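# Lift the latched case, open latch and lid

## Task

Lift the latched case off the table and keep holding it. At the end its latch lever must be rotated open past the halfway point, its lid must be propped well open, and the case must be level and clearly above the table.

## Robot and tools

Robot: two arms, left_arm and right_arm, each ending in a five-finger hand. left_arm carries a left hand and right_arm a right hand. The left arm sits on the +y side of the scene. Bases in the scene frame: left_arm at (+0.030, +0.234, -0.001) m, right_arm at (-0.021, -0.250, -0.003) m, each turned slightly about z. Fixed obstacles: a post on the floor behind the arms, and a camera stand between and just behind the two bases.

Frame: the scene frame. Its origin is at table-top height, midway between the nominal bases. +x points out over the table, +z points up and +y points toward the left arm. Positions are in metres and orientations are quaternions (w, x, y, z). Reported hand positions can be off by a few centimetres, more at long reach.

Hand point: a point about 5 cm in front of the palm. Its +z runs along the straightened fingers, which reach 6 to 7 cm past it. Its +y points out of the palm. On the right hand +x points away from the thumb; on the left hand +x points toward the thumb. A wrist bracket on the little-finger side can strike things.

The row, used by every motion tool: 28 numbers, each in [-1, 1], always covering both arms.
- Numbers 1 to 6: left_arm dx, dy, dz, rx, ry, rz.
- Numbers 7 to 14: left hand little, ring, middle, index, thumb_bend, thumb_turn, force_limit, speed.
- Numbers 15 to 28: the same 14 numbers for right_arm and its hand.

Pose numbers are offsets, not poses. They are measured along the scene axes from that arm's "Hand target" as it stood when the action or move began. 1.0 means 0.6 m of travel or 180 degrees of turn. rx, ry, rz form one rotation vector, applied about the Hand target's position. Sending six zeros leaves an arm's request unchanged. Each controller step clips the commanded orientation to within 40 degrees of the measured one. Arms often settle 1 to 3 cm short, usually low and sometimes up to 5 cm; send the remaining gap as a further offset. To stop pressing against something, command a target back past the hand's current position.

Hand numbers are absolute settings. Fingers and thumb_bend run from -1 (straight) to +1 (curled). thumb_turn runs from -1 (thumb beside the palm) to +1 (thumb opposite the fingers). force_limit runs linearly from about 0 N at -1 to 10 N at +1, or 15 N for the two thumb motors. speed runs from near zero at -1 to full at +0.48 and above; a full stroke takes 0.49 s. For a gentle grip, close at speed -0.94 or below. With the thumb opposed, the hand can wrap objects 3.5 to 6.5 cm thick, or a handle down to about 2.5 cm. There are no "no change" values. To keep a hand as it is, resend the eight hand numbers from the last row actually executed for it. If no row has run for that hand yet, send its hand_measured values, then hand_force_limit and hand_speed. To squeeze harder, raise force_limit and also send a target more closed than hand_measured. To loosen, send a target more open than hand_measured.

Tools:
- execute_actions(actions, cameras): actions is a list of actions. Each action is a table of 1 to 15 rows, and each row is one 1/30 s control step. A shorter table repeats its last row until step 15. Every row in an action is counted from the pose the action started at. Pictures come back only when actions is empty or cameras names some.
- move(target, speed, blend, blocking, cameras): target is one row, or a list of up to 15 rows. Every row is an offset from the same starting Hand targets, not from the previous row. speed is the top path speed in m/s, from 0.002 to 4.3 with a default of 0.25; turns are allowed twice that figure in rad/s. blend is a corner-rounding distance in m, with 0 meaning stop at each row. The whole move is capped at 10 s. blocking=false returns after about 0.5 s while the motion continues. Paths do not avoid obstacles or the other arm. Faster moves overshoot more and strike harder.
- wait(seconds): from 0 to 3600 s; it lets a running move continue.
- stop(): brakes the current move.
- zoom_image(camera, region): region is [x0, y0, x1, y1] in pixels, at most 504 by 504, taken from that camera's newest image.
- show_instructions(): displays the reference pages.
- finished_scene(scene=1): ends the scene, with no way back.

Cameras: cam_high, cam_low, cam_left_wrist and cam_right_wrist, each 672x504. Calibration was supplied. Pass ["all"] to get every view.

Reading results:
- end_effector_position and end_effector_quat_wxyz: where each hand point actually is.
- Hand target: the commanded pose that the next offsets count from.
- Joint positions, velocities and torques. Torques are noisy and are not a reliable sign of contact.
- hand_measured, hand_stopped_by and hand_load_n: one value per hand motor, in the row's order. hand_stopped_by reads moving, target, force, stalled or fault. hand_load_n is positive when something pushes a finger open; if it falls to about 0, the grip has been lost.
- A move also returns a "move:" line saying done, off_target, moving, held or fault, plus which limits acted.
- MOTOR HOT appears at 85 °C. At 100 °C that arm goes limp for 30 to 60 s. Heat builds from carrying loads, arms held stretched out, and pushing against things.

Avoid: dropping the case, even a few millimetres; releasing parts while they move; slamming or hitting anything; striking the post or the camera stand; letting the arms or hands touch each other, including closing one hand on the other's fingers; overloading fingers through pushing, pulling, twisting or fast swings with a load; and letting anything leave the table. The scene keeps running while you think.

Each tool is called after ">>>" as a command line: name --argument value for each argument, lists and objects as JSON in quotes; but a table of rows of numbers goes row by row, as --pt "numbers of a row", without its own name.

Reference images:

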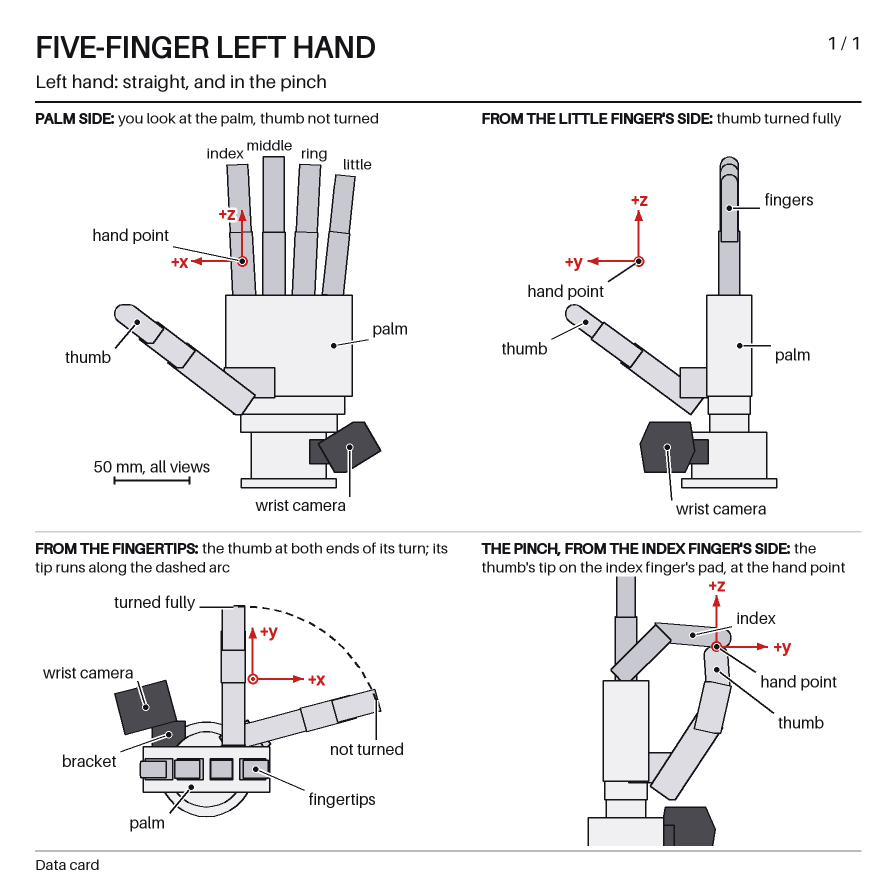

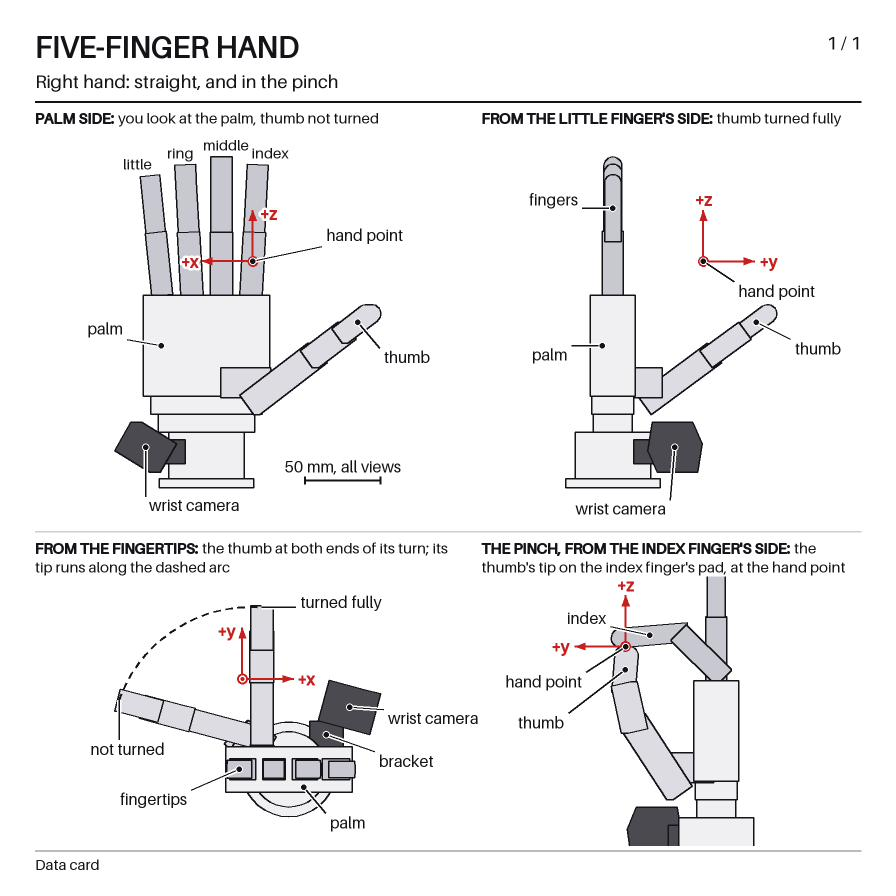

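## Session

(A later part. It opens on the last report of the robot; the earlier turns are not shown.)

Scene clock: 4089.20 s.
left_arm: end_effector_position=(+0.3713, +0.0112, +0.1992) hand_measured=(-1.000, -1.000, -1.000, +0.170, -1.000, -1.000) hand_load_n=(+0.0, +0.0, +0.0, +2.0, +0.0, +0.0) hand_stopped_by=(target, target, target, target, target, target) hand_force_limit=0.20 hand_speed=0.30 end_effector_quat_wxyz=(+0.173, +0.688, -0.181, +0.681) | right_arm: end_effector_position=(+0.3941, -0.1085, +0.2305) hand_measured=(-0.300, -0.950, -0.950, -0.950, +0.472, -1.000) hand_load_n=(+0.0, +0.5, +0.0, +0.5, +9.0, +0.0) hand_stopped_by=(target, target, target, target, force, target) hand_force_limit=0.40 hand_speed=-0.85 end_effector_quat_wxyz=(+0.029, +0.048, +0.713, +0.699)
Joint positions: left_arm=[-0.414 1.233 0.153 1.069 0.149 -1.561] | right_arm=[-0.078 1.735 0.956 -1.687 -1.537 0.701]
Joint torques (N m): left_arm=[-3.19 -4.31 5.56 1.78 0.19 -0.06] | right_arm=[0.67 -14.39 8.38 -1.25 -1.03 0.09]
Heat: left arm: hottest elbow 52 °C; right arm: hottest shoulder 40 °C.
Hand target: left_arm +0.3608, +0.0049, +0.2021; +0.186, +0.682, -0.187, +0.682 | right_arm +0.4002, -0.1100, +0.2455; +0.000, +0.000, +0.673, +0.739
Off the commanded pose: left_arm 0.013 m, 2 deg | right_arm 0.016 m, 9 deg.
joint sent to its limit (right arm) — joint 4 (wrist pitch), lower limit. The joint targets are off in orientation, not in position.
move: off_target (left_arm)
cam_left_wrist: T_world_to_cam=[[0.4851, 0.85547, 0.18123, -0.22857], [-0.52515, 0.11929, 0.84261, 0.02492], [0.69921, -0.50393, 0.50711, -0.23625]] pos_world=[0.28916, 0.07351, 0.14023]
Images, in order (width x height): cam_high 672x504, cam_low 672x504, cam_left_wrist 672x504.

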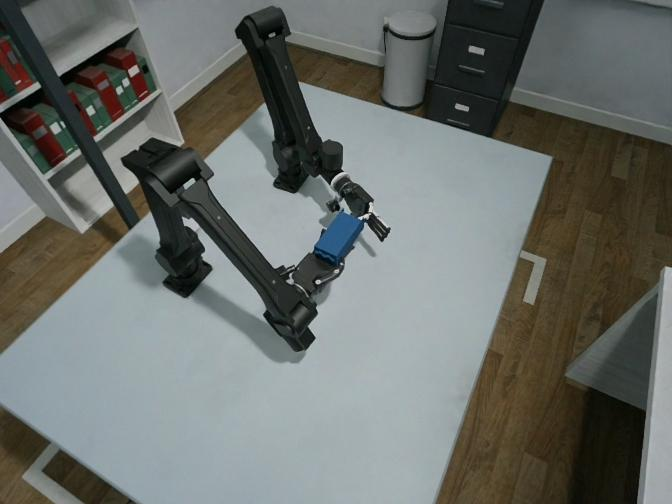

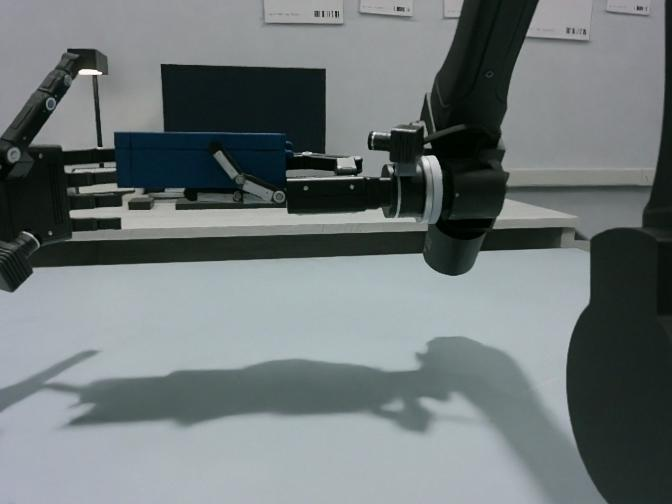

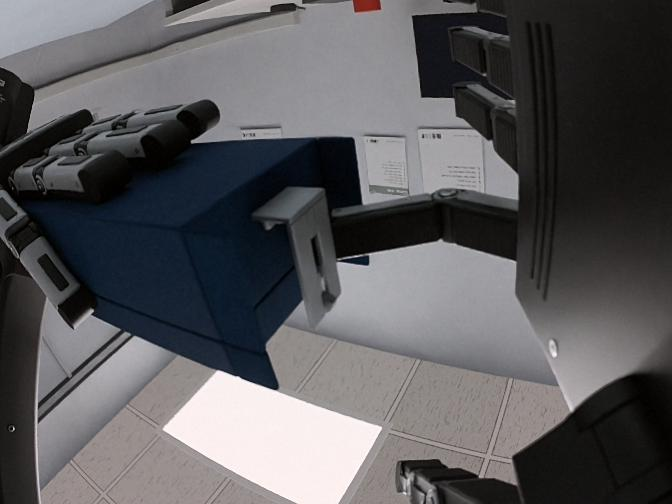

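>>> move --pt "-0.025 0.0 -0.005 0 0 0 -1 -1 -1 0.17 -1 -1 0.2 0.3 0 0 0 0 0 0 -0.3 -0.95 -0.95 -0.95 0.6 -1 0.4 -0.85" --speed 0.04 --cameras '["cam_high","cam_right_wrist"]'

>>> zoom_image --camera "cam_high" --region '[310, 190, 390, 270]'

Scene clock: 4092.70 s.
left_arm: end_effector_position=(+0.3618, +0.0136, +0.1971) hand_measured=(-1.000, -1.000, -1.000, +0.170, -1.000, -1.000) hand_load_n=(+0.0, +0.0, +0.0, +5.0, +0.0, +0.0) hand_stopped_by=(target, target, target, target, target, target) hand_force_limit=0.20 hand_speed=0.30 end_effector_quat_wxyz=(+0.168, +0.689, -0.176, +0.683) | right_arm: end_effector_position=(+0.3910, -0.1066, +0.2298) hand_measured=(-0.300, -0.950, -0.950, -0.950, +0.472, -1.000) hand_load_n=(+0.0, +0.0, +0.0, +0.0, +9.0, +0.0) hand_stopped_by=(target, target, target, target, force, target) hand_force_limit=0.40 hand_speed=-0.85 end_effector_quat_wxyz=(+0.024, +0.042, +0.717, +0.695)
Joint positions: left_arm=[-0.434 1.204 0.123 1.069 0.114 -1.561] | right_arm=[-0.076 1.731 0.956 -1.689 -1.52 0.7]
Joint torques (N m): left_arm=[-3.9 -4.37 4.97 1.91 0.55 -0.06] | right_arm=[0.73 -13.8 8.44 -1.2 -1.77 0.12]
Heat: left arm: hottest elbow 51 °C; right arm: hottest shoulder 40 °C.
Hand target: left_arm +0.3457, +0.0049, +0.1990; +0.186, +0.682, -0.187, +0.682 | right_arm +0.4002, -0.1101, +0.2455; +0.000, +0.000, +0.673, +0.739
Off the commanded pose: left_arm 0.018 m, 3 deg | right_arm 0.019 m, 9 deg.
joint sent to its limit (right arm) — joint 4 (wrist pitch), lower limit. The joint targets are off in orientation, not in position.
move: off_target (left_arm)
cam_right_wrist: T_world_to_cam=[[-0.19844, 0.04601, 0.97903, -0.14234], [0.83467, -0.51567, 0.19341, -0.41472], [0.51376, 0.85555, 0.06392, -0.00369]] pos_world=[0.3198, -0.20415, 0.2198]

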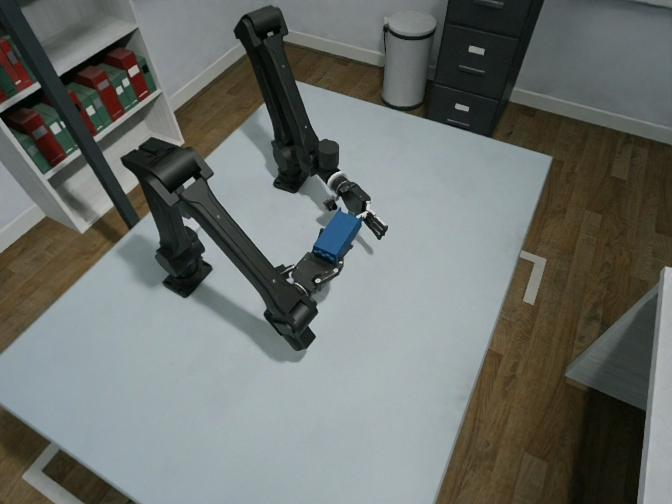

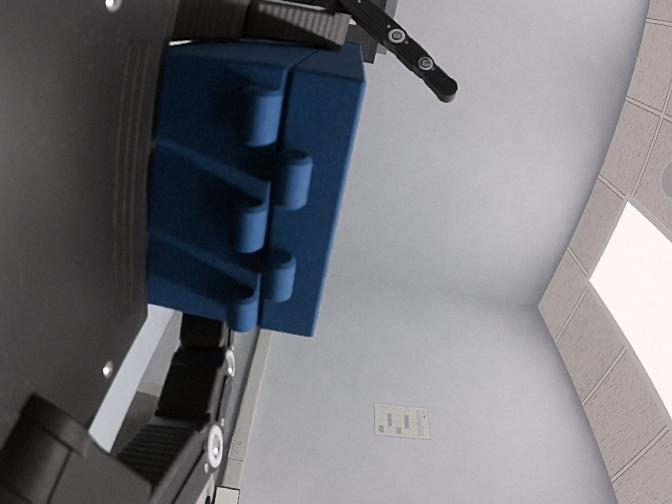

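Scaled by 6.300 from the camera's image (finer frame: 960x720).

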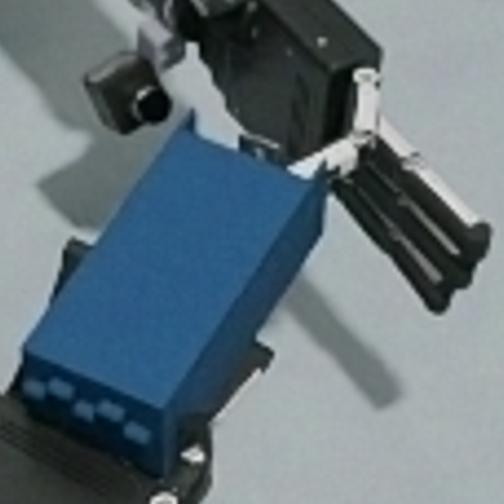

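>>> move --pt "0.0 0.03 0.0 0 0 0 -1 -1 -1 0.17 -1 -1 0.2 0.3 0 0 0 0 0 0 -0.3 -0.95 -0.95 -0.95 0.6 -1 0.4 -0.85" --speed 0.03 --cameras '["cam_high","cam_left_wrist"]'

>>> zoom_image --camera "cam_high" --region '[310, 190, 390, 270]'

>>> zoom_image --camera "cam_left_wrist" --region '[180, 160, 380, 380]'

Scene clock: 4098.10 s.
left_arm: end_effector_position=(+0.3548, +0.0204, +0.1990) hand_measured=(-1.000, -1.000, -1.000, +0.170, -1.000, -1.000) hand_load_n=(+0.0, +0.0, +0.0, +6.5, -0.5, +0.0) hand_stopped_by=(target, target, target, target, target, target) hand_force_limit=0.20 hand_speed=0.30 end_effector_quat_wxyz=(+0.179, +0.684, -0.185, +0.683) | right_arm: end_effector_position=(+0.3872, -0.1007, +0.2312) hand_measured=(-0.300, -0.950, -0.950, -0.950, +0.472, -1.000) hand_load_n=(+0.0, +0.5, +0.0, +0.0, +9.0, +0.0) hand_stopped_by=(target, target, target, target, force, target) hand_force_limit=0.40 hand_speed=-0.85 end_effector_quat_wxyz=(+0.022, +0.031, +0.719, +0.694)
Joint positions: left_arm=[-0.386 1.182 0.109 1.069 0.192 -1.562] | right_arm=[-0.063 1.726 0.956 -1.691 -1.514 0.691]
Joint torques (N m): left_arm=[-0.32 -4.25 4.93 1.44 0.74 -0.06] | right_arm=[-0.5 -13.57 8.4 -1.2 -2 0.15]
Heat: left arm: hottest elbow 51 °C; right arm: hottest shoulder 39 °C.
Hand target: left_arm +0.3458, +0.0228, +0.1991; +0.186, +0.682, -0.187, +0.682 | right_arm +0.4002, -0.1101, +0.2455; +0.000, +0.000, +0.673, +0.739
Off the commanded pose: left_arm 0.009 m, 1 deg | right_arm 0.022 m, 9 deg.
joint sent to its limit (right arm) — joint 4 (wrist pitch), lower limit. The joint targets are off in orientation, not in position.
move: done
cam_left_wrist: T_world_to_cam=[[0.49663, 0.84893, 0.18075, -0.23231], [-0.52861, 0.13067, 0.83875, 0.01712], [0.68842, -0.5121, 0.51365, -0.21724]] pos_world=[0.27398, 0.08373, 0.13922]

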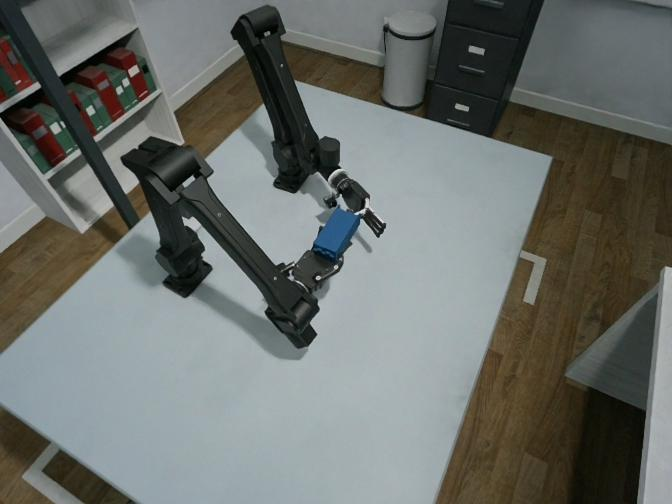

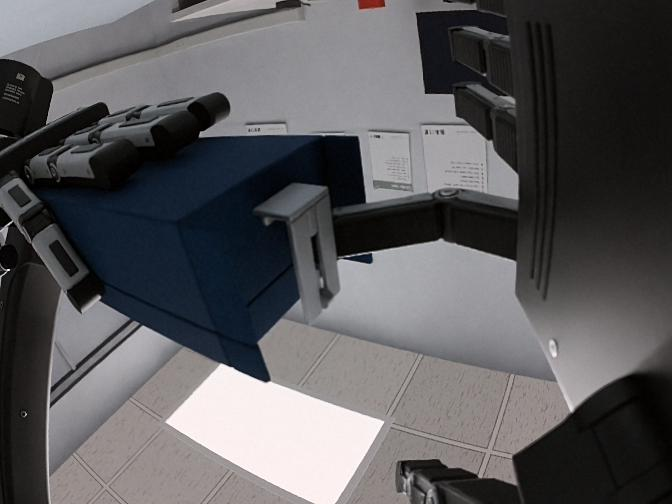

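Scaled by 6.300 from the camera's image (finer frame: 960x720).

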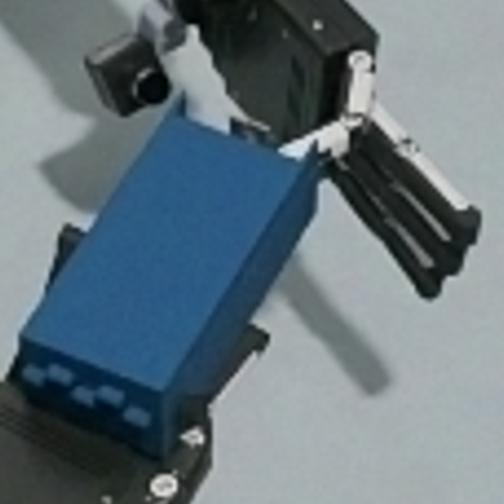

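Scaled by 2.291 from the camera's image (finer frame: 960x720).

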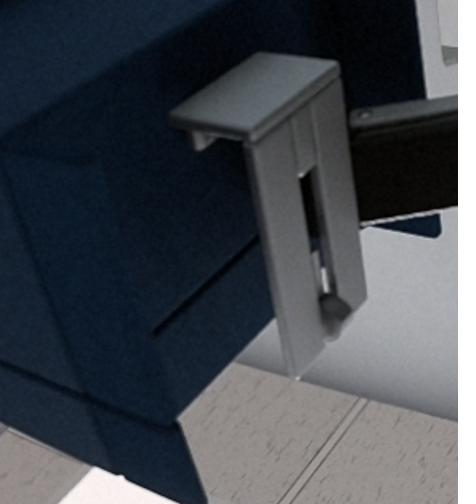

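>>> move --pt "0.0 0.03 0.0 0 0 0 -1 -1 -1 0.17 -1 -1 0.2 0.3 0 0 0 0 0 0 -0.3 -0.95 -0.95 -0.95 0.6 -1 0.4 -0.85" --speed 0.03 --cameras '["cam_high","cam_left_wrist"]'

>>> zoom_image --camera "cam_high" --region '[310, 190, 390, 270]'

>>> zoom_image --camera "cam_left_wrist" --region '[180, 160, 380, 380]'

Scene clock: 4102.10 s.
left_arm: end_effector_position=(+0.3515, +0.0338, +0.1993) hand_measured=(-1.000, -1.000, -1.000, +0.170, -1.000, -1.000) hand_load_n=(+0.0, +0.0, +0.0, +7.5, +0.0, +0.0) hand_stopped_by=(target, target, target, target, target, target) hand_force_limit=0.20 hand_speed=0.30 end_effector_quat_wxyz=(+0.187, +0.682, -0.192, +0.681) | right_arm: end_effector_position=(+0.3854, -0.0962, +0.2315) hand_measured=(-0.300, -0.950, -0.950, -0.950, +0.472, -1.000) hand_load_n=(+0.0, +0.0, +0.5, +0.5, +10.0, +0.0) hand_stopped_by=(target, target, target, target, force, target) hand_force_limit=0.40 hand_speed=-0.85 end_effector_quat_wxyz=(+0.019, +0.027, +0.719, +0.694)
Joint positions: left_arm=[-0.306 1.158 0.097 1.057 0.294 -1.562] | right_arm=[-0.052 1.726 0.956 -1.691 -1.514 0.689]
Joint torques (N m): left_arm=[0.03 -4.13 5 1.44 0.32 -0.04] | right_arm=[-1.26 -13.39 8.31 -1.17 -2.01 0.17]
Heat: left arm: hottest elbow 51 °C; right arm: hottest shoulder 39 °C.
Hand target: left_arm +0.3458, +0.0409, +0.1991; +0.186, +0.682, -0.187, +0.682 | right_arm +0.4002, -0.1102, +0.2455; +0.000, +0.000, +0.673, +0.739
Off the commanded pose: left_arm 0.009 m, 1 deg | right_arm 0.025 m, 8 deg.
joint sent to its limit (right arm) — joint 4 (wrist pitch), lower limit. The joint targets are off in orientation, not in position.
move: done
cam_left_wrist: T_world_to_cam=[[0.51471, 0.83818, 0.18038, -0.24794], [-0.52556, 0.14223, 0.83878, 0.01188], [0.67739, -0.52653, 0.51372, -0.20393]] pos_world=[0.27201, 0.09876, 0.13952]

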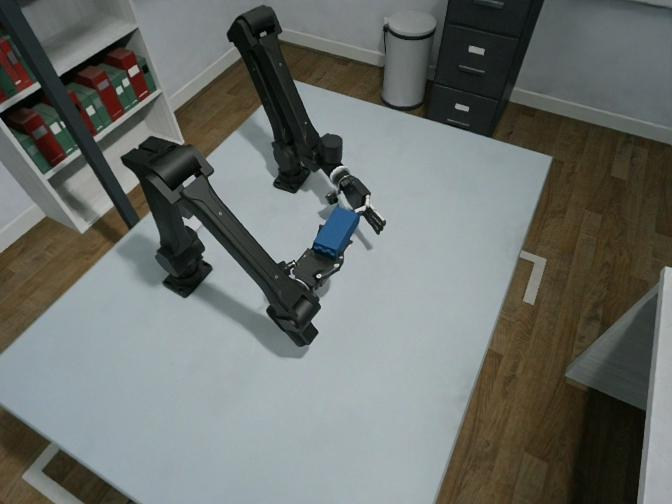

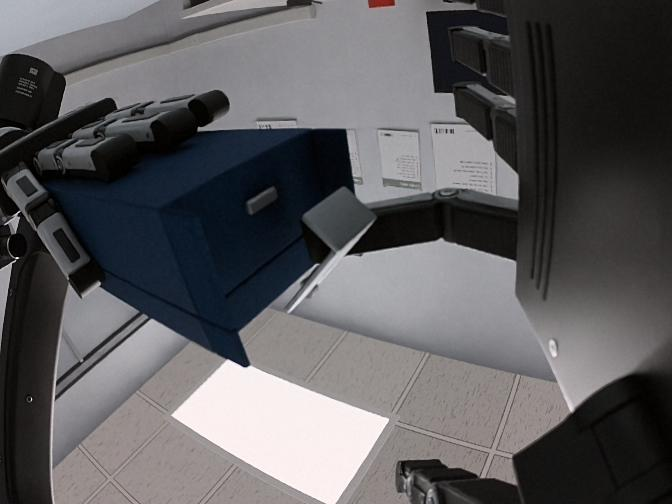

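Scaled by 6.300 from the camera's image (finer frame: 960x720).

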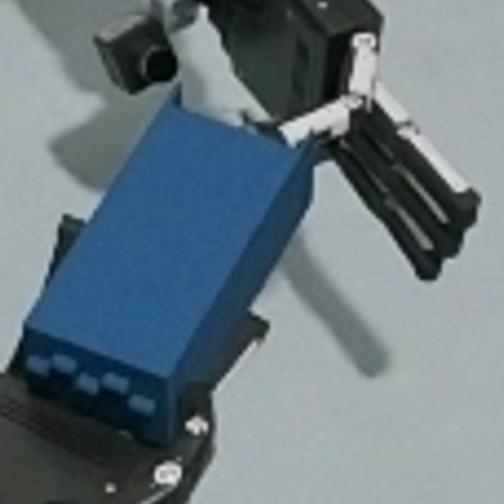

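Scaled by 2.291 from the camera's image (finer frame: 960x720).

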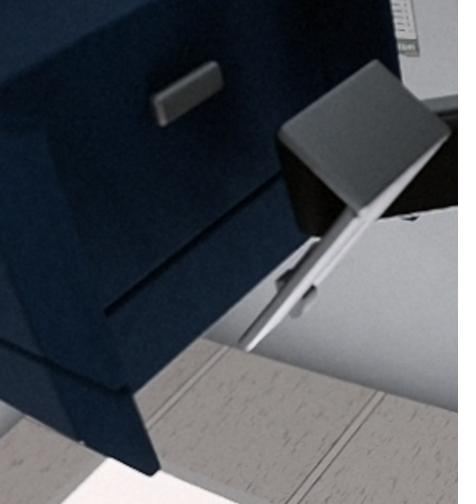

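>>> move --pt "0.0 0.03 0.0 0 0 0 -1 -1 -1 0.17 -1 -1 0.2 0.3 0 0 0 0 0 0 -0.3 -0.95 -0.95 -0.95 0.6 -1 0.4 -0.85" --speed 0.03 --cameras '["cam_high","cam_left_wrist","cam_low"]'

>>> zoom_image --camera "cam_left_wrist" --region '[180, 100, 400, 320]'

>>> zoom_image --camera "cam_low" --region '[60, 90, 280, 230]'

Scene clock: 4113.73 s.
left_arm: end_effector_position=(+0.3517, +0.0554, +0.2023) hand_measured=(-1.000, -1.000, -1.000, +0.170, -1.000, -1.000) hand_load_n=(+0.0, +0.0, +0.0, +5.0, +0.0, +0.0) hand_stopped_by=(target, target, target, target, target, target) hand_force_limit=0.20 hand_speed=0.30 end_effector_quat_wxyz=(+0.183, +0.679, -0.190, +0.686) | right_arm: end_effector_position=(+0.3851, -0.0943, +0.2322) hand_measured=(-0.300, -0.950, -0.950, -0.950, +0.472, -1.000) hand_load_n=(+0.5, +1.5, +0.0, +0.0, +10.5, +0.0) hand_stopped_by=(target, target, target, target, force, target) hand_force_limit=0.40 hand_speed=-0.85 end_effector_quat_wxyz=(+0.019, +0.025, +0.718, +0.695)
Joint positions: left_arm=[-0.202 1.131 0.086 1.053 0.388 -1.562] | right_arm=[-0.047 1.725 0.956 -1.691 -1.518 0.689]
Joint torques (N m): left_arm=[-0.38 -3.25 5.33 1.18 0.49 -0.05] | right_arm=[-1.44 -13.22 8.34 -1.18 -1.88 0.16]
Motor temperatures (°C): left_arm=[28 29 50 23 27 24] | right_arm=[26 39 38 26 34 24]
Heat: left arm: hottest elbow 50 °C; right arm: hottest shoulder 39 °C.
Hand target: left_arm +0.3458, +0.0588, +0.1992; +0.186, +0.682, -0.187, +0.683 | right_arm +0.4002, -0.1101, +0.2457; +0.000, +0.000, +0.673, +0.739
Off the commanded pose: left_arm 0.008 m, 1 deg | right_arm 0.026 m, 8 deg.
joint sent to its limit (right arm) — joint 4 (wrist pitch), lower limit. The joint targets are off in orientation, not in position.
move: done
cam_left_wrist: T_world_to_cam=[[0.50462, 0.84342, 0.18441, -0.26432], [-0.53634, 0.13888, 0.83249, 0.01164], [0.67653, -0.519, 0.52244, -0.1961]] pos_world=[0.27229, 0.11954, 0.1415]
Images, in order (width x height): cam_high 672x504, cam_low 672x504, cam_left_wrist 672x504.

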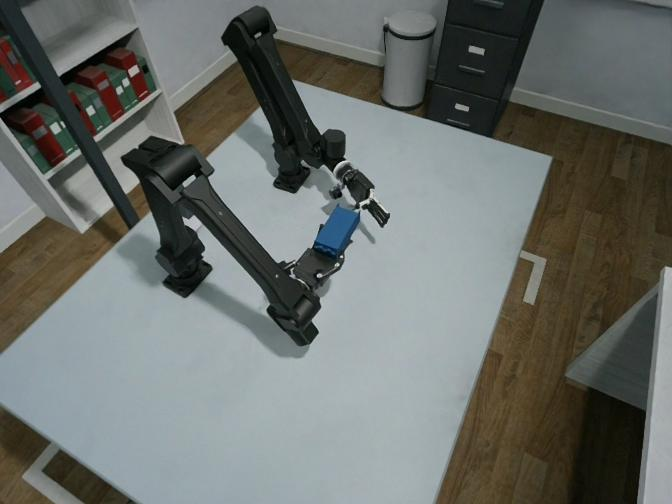

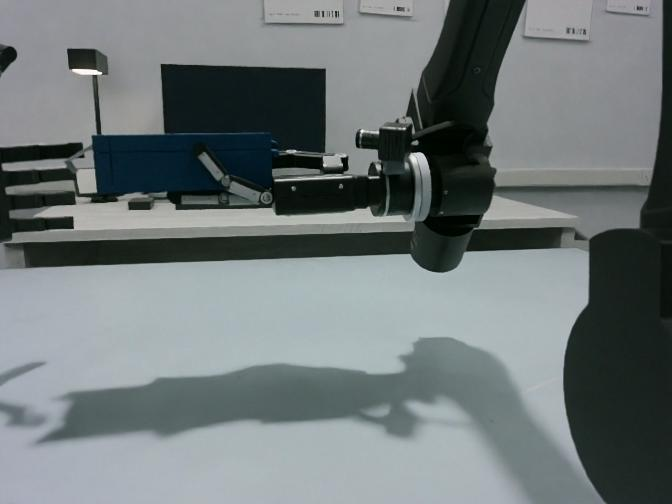

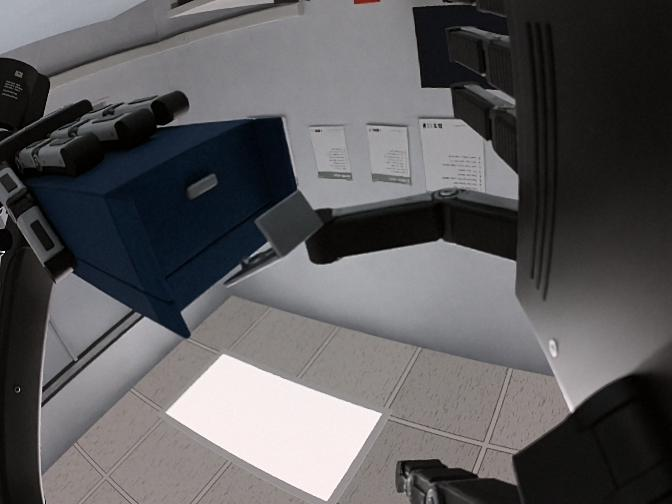

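Scaled by 2.291 from the camera's image (finer frame: 960x720).

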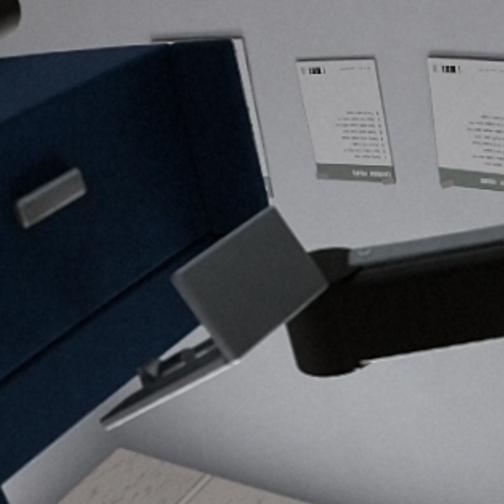

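Scaled by 2.291 from the camera's image (finer frame: 960x720).

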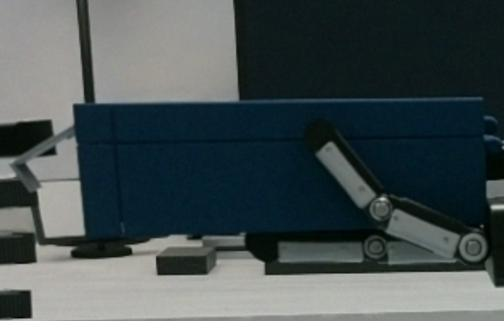

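>>> move --pt "0.012 0.0 0.0 0 0 0 -1 -1 -1 0.17 -1 -1 0.2 0.3 0 0 0 0 0 0 -0.3 -0.95 -0.95 -0.95 0.6 -1 0.4 -0.85" --pt "0.012 0.0 -0.04 0 0 0 -1 -1 -1 0.17 -1 -1 0.2 0.3 0 0 0 0 0 0 -0.3 -0.95 -0.95 -0.95 0.6 -1 0.4 -0.85" --speed 0.05 --cameras '["cam_left_wrist","cam_low"]'

>>> zoom_image --camera "cam_left_wrist" --region '[180, 100, 400, 320]'

>>> zoom_image --camera "cam_low" --region '[60, 90, 280, 230]'

Scene clock: 4138.07 s.
left_arm: end_effector_position=(+0.3532, +0.0555, +0.1787) hand_measured=(-1.000, -1.000, -1.000, +0.170, -1.000, -1.000) hand_load_n=(+0.0, +0.0, +0.0, -0.5, +0.0, +0.0) hand_stopped_by=(target, target, target, target, target, target) hand_force_limit=0.20 hand_speed=0.30 end_effector_quat_wxyz=(+0.186, +0.678, -0.192, +0.685) | right_arm: end_effector_position=(+0.3918, -0.1047, +0.2344) hand_measured=(-0.300, -0.950, -0.950, -0.950, +0.472, -1.000) hand_load_n=(+2.0, +3.0, +0.0, +0.0, +10.0, +0.0) hand_stopped_by=(target, target, target, target, force, target) hand_force_limit=0.40 hand_speed=-0.85 end_effector_quat_wxyz=(+0.030, +0.041, +0.713, +0.699)
Joint positions: left_arm=[-0.195 1.362 0.073 1.296 0.402 -1.562] | right_arm=[-0.069 1.725 0.956 -1.691 -1.538 0.697]
Joint torques (N m): left_arm=[-0.32 -2.32 4.15 1.83 0.11 -0.04] | right_arm=[0.09 -13.39 8.57 -1.16 -1.01 0.12]
Heat: left arm: hottest elbow 50 °C; right arm: hottest shoulder 40 °C.
Hand target: left_arm +0.3530, +0.0589, +0.1750; +0.186, +0.682, -0.187, +0.682 | right_arm +0.4002, -0.1102, +0.2456; +0.000, +0.000, +0.673, +0.739
Off the commanded pose: left_arm 0.005 m, 1 deg | right_arm 0.015 m, 9 deg.
joint sent to its limit (right arm) — joint 4 (wrist pitch), lower limit. The joint targets are off in orientation, not in position.
move: done
cam_left_wrist: T_world_to_cam=[[0.51073, 0.83974, 0.18434, -0.26268], [-0.53504, 0.14262, 0.8327, 0.0314], [0.67296, -0.52392, 0.52214, -0.18314]] pos_world=[0.2742, 0.12015, 0.1179]
Images, in order (width x height): cam_low 672x504, cam_left_wrist 672x504.

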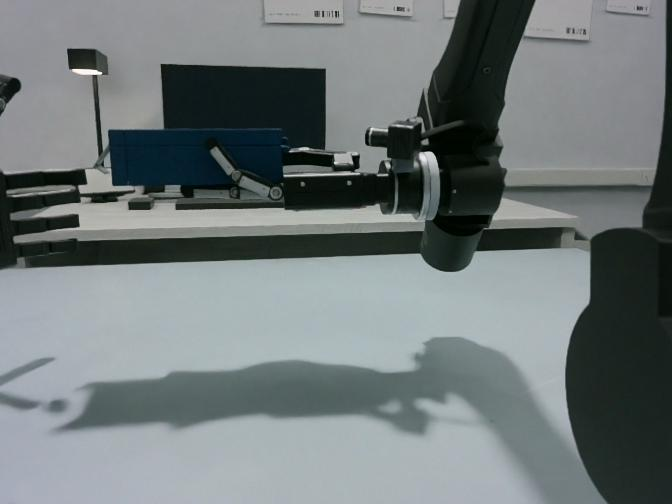

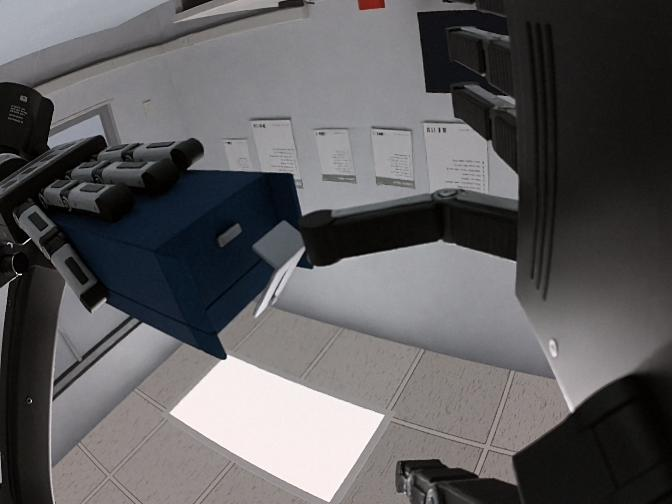

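Scaled by 2.291 from the camera's image (finer frame: 960x720).

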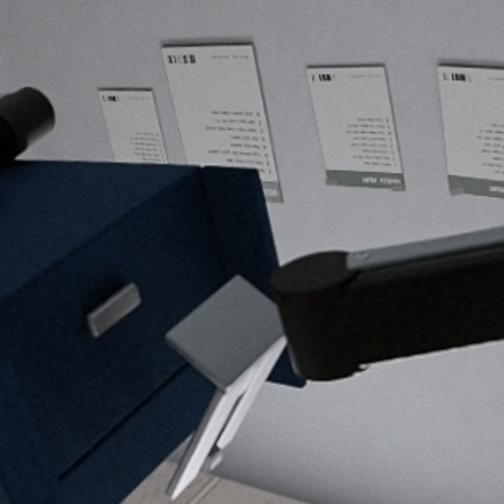

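Scaled by 2.291 from the camera's image (finer frame: 960x720).

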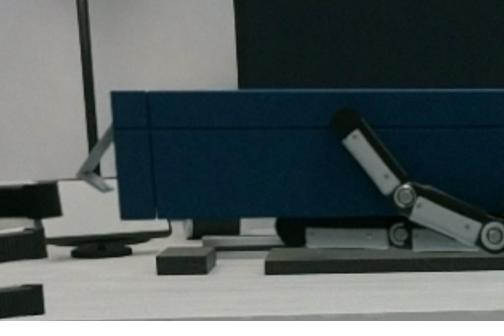

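>>> execute_actions --actions '[]'

>>> zoom_image --camera "cam_high" --region '[310, 180, 400, 270]'

Scene clock: 4140.47 s.
left_arm: end_effector_position=(+0.3531, +0.0555, +0.1788) hand_measured=(-1.000, -1.000, -1.000, +0.170, -1.000, -1.000) hand_load_n=(+0.0, +0.0, +0.0, +0.0, +0.0, -0.5) hand_stopped_by=(target, target, target, target, target, target) hand_force_limit=0.20 hand_speed=0.30 end_effector_quat_wxyz=(+0.186, +0.678, -0.192, +0.685) | right_arm: end_effector_position=(+0.3918, -0.1047, +0.2344) hand_measured=(-0.300, -0.950, -0.950, -0.950, +0.472, -1.000) hand_load_n=(+1.5, +3.5, +0.0, +0.0, +10.0, +0.0) hand_stopped_by=(target, target, target, target, force, target) hand_force_limit=0.40 hand_speed=-0.85 end_effector_quat_wxyz=(+0.029, +0.041, +0.713, +0.699)
Joint positions: left_arm=[-0.195 1.362 0.073 1.297 0.402 -1.562] | right_arm=[-0.069 1.725 0.956 -1.691 -1.538 0.697]
Joint velocities: within noise
Joint torques (N m): left_arm=[-0.26 -2.2 4.14 1.83 0.11 -0.04] | right_arm=[-0.26 -13.57 8.44 -1.21 -0.99 0.13]
Motor temperatures (°C): left_arm=[28 29 49 23 27 24] | right_arm=[26 40 38 26 35 24]
Heat: left arm: hottest elbow 49 °C; right arm: hottest shoulder 40 °C.
Hand target: left_arm +0.3530, +0.0589, +0.1750; +0.186, +0.682, -0.187, +0.682 | right_arm +0.4002, -0.1102, +0.2456; +0.000, +0.000, +0.673, +0.739
Off the commanded pose: left_arm 0.005 m, 1 deg | right_arm 0.015 m, 9 deg.
camera_calibration:
cam_left_wrist: T_world_to_cam=[[0.51072, 0.83973, 0.18447, -0.2627], [-0.53528, 0.14267, 0.83254, 0.0314], [0.67278, -0.52393, 0.52236, -0.18316]] pos_world=[0.2742, 0.12015, 0.118]
cam_right_wrist: T_world_to_cam=[[-0.20631, 0.03692, 0.97779, -0.14441], [0.82966, -0.52317, 0.19481, -0.41446], [0.51874, 0.85143, 0.07731, -0.01157]] pos_world=[0.32007, -0.20165, 0.22284]

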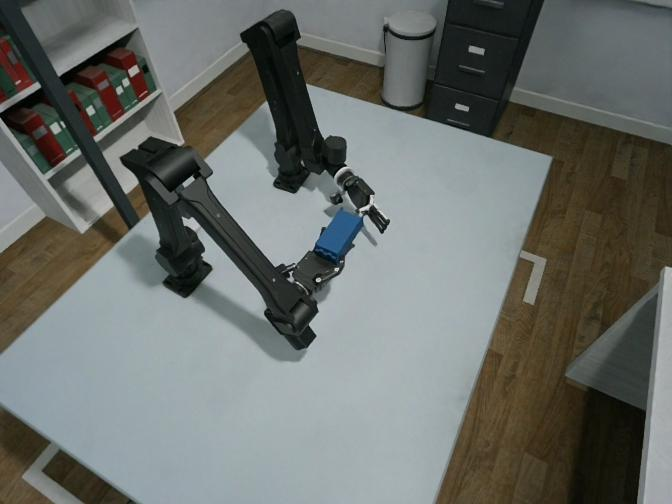

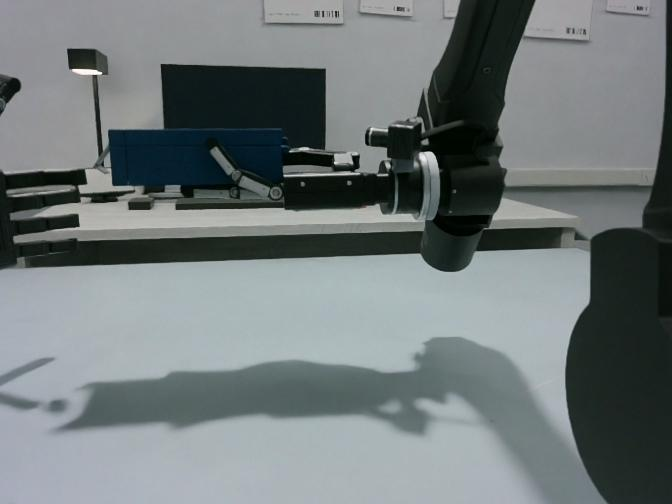

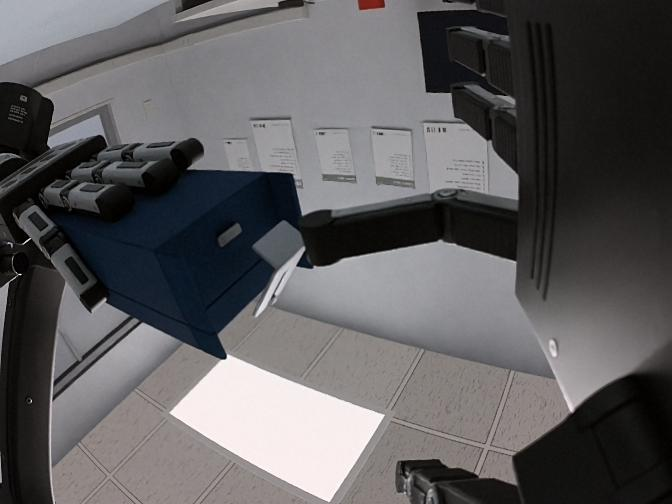

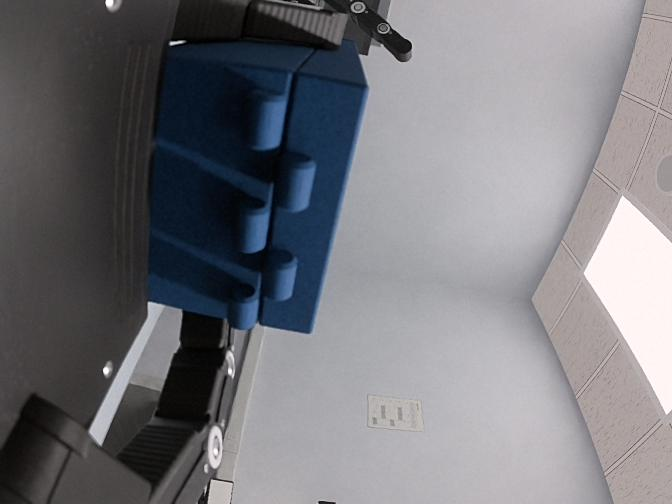

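Scaled by 5.600 from the camera's image (finer frame: 960x720).

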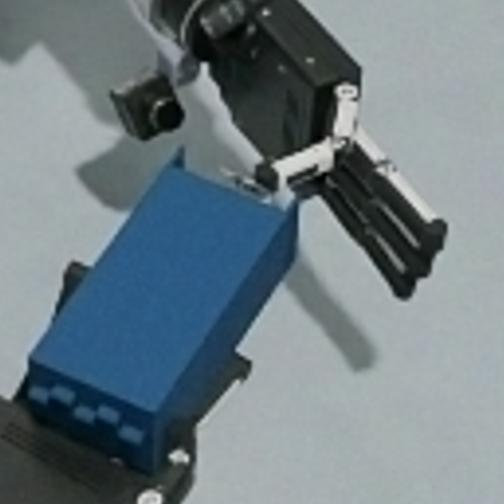

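>>> move --pt "0.004 0.0 -0.022 0 0 0 -1 -1 -1 0.17 -1 -1 0.2 0.3 0 0 0 0 0 0 -0.3 -0.95 -0.95 -0.95 0.6 -1 0.4 -0.85" --pt "0.004 -0.046 -0.022 0 0 0 -1 -1 -1 0.17 -1 -1 0.2 0.3 0 0 0 0 0 0 -0.3 -0.95 -0.95 -0.95 0.6 -1 0.4 -0.85" --speed 0.06 --cameras '["cam_left_wrist","cam_low","cam_high"]'

>>> zoom_image --camera "cam_low" --region '[60, 90, 280, 230]'

>>> zoom_image --camera "cam_high" --region '[310, 180, 400, 270]'

Scene clock: 4161.30 s.
left_arm: end_effector_position=(+0.3533, +0.0362, +0.1621) hand_measured=(-1.000, -1.000, -1.000, +0.170, -1.000, -1.000) hand_load_n=(+0.0, +0.0, +0.0, +0.0, -0.5, +0.0) hand_stopped_by=(target, target, target, target, target, target) hand_force_limit=0.20 hand_speed=0.30 end_effector_quat_wxyz=(+0.180, +0.683, -0.186, +0.683) | right_arm: end_effector_position=(+0.3918, -0.1047, +0.2344) hand_measured=(-0.300, -0.950, -0.950, -0.950, +0.472, -1.000) hand_load_n=(+1.5, +3.5, +0.0, +0.0, +10.0, +0.0) hand_stopped_by=(target, target, target, target, force, target) hand_force_limit=0.40 hand_speed=-0.85 end_effector_quat_wxyz=(+0.029, +0.041, +0.713, +0.699)
Joint positions: left_arm=[-0.308 1.512 0.073 1.436 0.272 -1.562] | right_arm=[-0.069 1.725 0.956 -1.691 -1.538 0.697]
Joint torques (N m): left_arm=[-2.67 -3.02 4.19 1.65 -0.18 -0.05] | right_arm=[0.09 -13.27 8.49 -1.1 -1.01 0.11]
Heat: left arm: hottest elbow 49 °C; right arm: hottest shoulder 40 °C.
Hand target: left_arm +0.3554, +0.0313, +0.1620; +0.186, +0.682, -0.187, +0.682 | right_arm +0.4002, -0.1102, +0.2456; +0.000, +0.000, +0.673, +0.739
Off the commanded pose: left_arm 0.005 m, 1 deg | right_arm 0.015 m, 9 deg.
joint sent to its limit (right arm) — joint 4 (wrist pitch), lower limit. The joint targets are off in orientation, not in position.
move: done
cam_left_wrist: T_world_to_cam=[[0.49839, 0.84789, 0.1808, -0.23886], [-0.52918, 0.13233, 0.83813, 0.04544], [0.68672, -0.51339, 0.51464, -0.18871]] pos_world=[0.27268, 0.09963, 0.10222]
Images, in order (width x height): cam_high 672x504, cam_low 672x504, cam_left_wrist 672x504.

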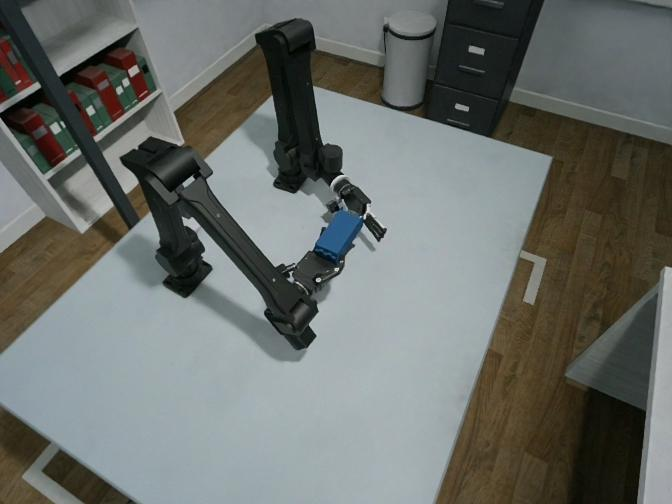

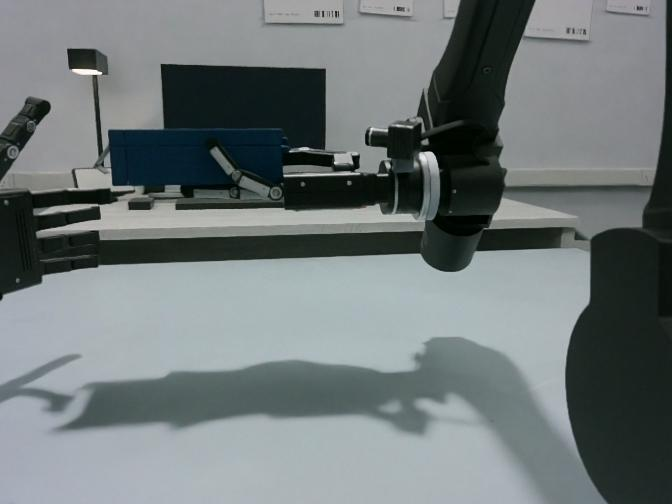

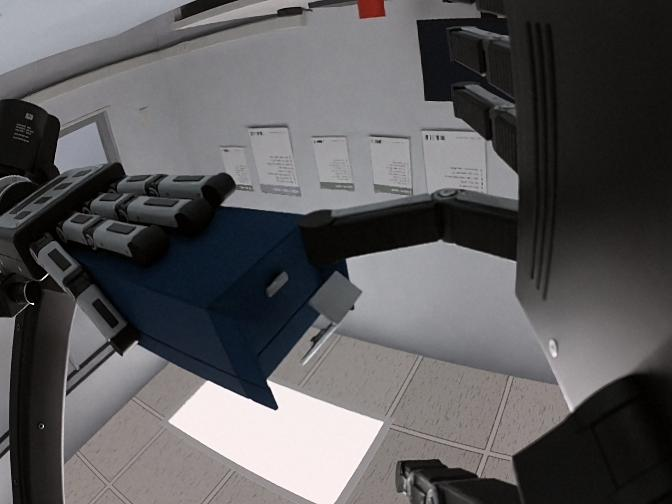

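Scaled by 2.291 from the camera's image (finer frame: 960x720).

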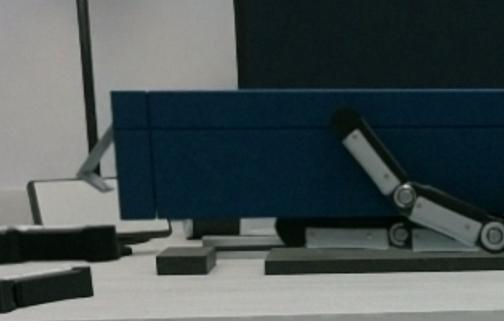

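Scaled by 5.600 from the camera's image (finer frame: 960x720).

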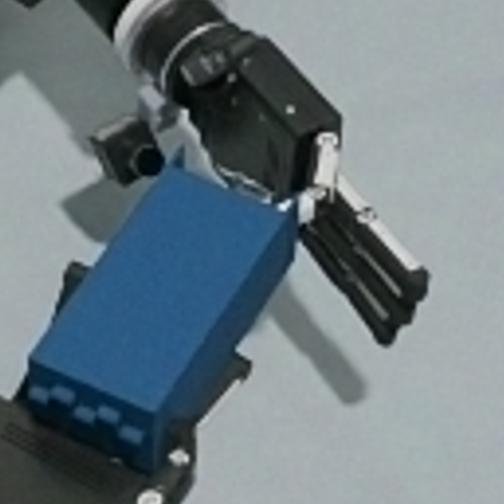

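>>> move --pt "0.002 0.005 0.05 0 0 0 -1 -1 -1 0.17 -1 -1 0.2 0.3 0 0 0 0 0 0 -0.3 -0.95 -0.95 -0.95 0.6 -1 0.4 -0.85" --speed 0.05 --cameras '["cam_left_wrist","cam_low"]'

>>> zoom_image --camera "cam_low" --region '[60, 90, 280, 230]'

Scene clock: 4167.87 s.
left_arm: end_effector_position=(+0.3491, +0.0358, +0.1785) hand_measured=(-1.000, -1.000, -1.000, +0.170, -1.000, -1.000) hand_load_n=(+0.0, +0.0, +0.0, +0.5, +0.0, +0.0) hand_stopped_by=(target, target, target, target, target, target) hand_force_limit=0.20 hand_speed=0.30 end_effector_quat_wxyz=(+0.183, +0.693, -0.189, +0.672) | right_arm: end_effector_position=(+0.3922, -0.1049, +0.2347) hand_measured=(-0.300, -0.950, -0.950, -0.950, +0.472, -1.000) hand_load_n=(+1.5, +1.0, +0.0, +0.0, +9.5, +0.0) hand_stopped_by=(target, target, target, target, force, target) hand_force_limit=0.40 hand_speed=-0.85 end_effector_quat_wxyz=(+0.030, +0.042, +0.713, +0.700)
Joint positions: left_arm=[-0.309 1.261 0.073 1.156 0.28 -1.562] | right_arm=[-0.069 1.725 0.956 -1.691 -1.541 0.697]
Joint torques (N m): left_arm=[-0.97 -3.66 7.64 1.21 0.17 -0.05] | right_arm=[0.21 -13.39 8.47 -1.14 -0.9 0.12]
Heat: left arm: hottest elbow 49 °C; right arm: hottest shoulder 40 °C.
Hand target: left_arm +0.3566, +0.0343, +0.1919; +0.186, +0.682, -0.187, +0.682 | right_arm +0.4002, -0.1102, +0.2456; +0.000, +0.000, +0.673, +0.739
Off the commanded pose: left_arm 0.015 m, 2 deg | right_arm 0.015 m, 9 deg.
joint sent to its limit (right arm) — joint 4 (wrist pitch), lower limit. The joint targets are off in orientation, not in position.
move: off_target (left_arm)
cam_left_wrist: T_world_to_cam=[[0.51025, 0.84256, 0.17244, -0.24187], [-0.50372, 0.13027, 0.85399, 0.01784], [0.69708, -0.52261, 0.49088, -0.19351]] pos_world=[0.26729, 0.10034, 0.12147]
Images, in order (width x height): cam_low 672x504, cam_left_wrist 672x504.

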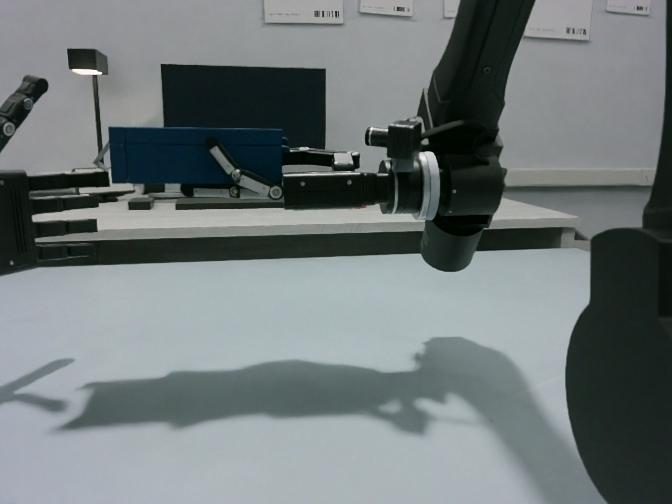

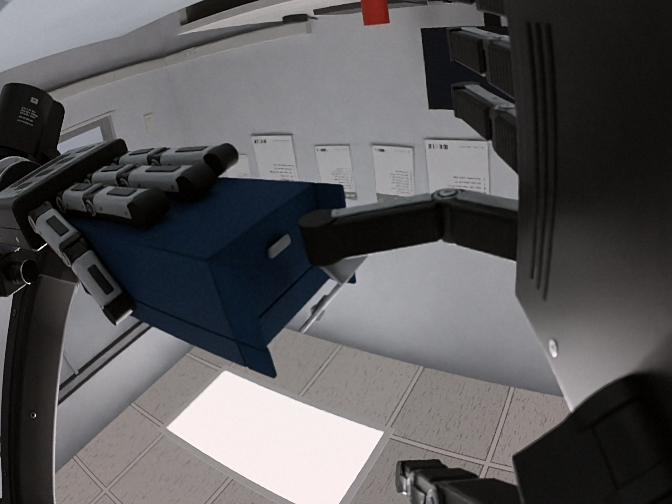

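Scaled by 2.291 from the camera's image (finer frame: 960x720).

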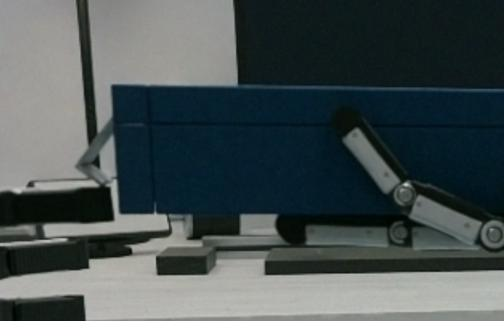

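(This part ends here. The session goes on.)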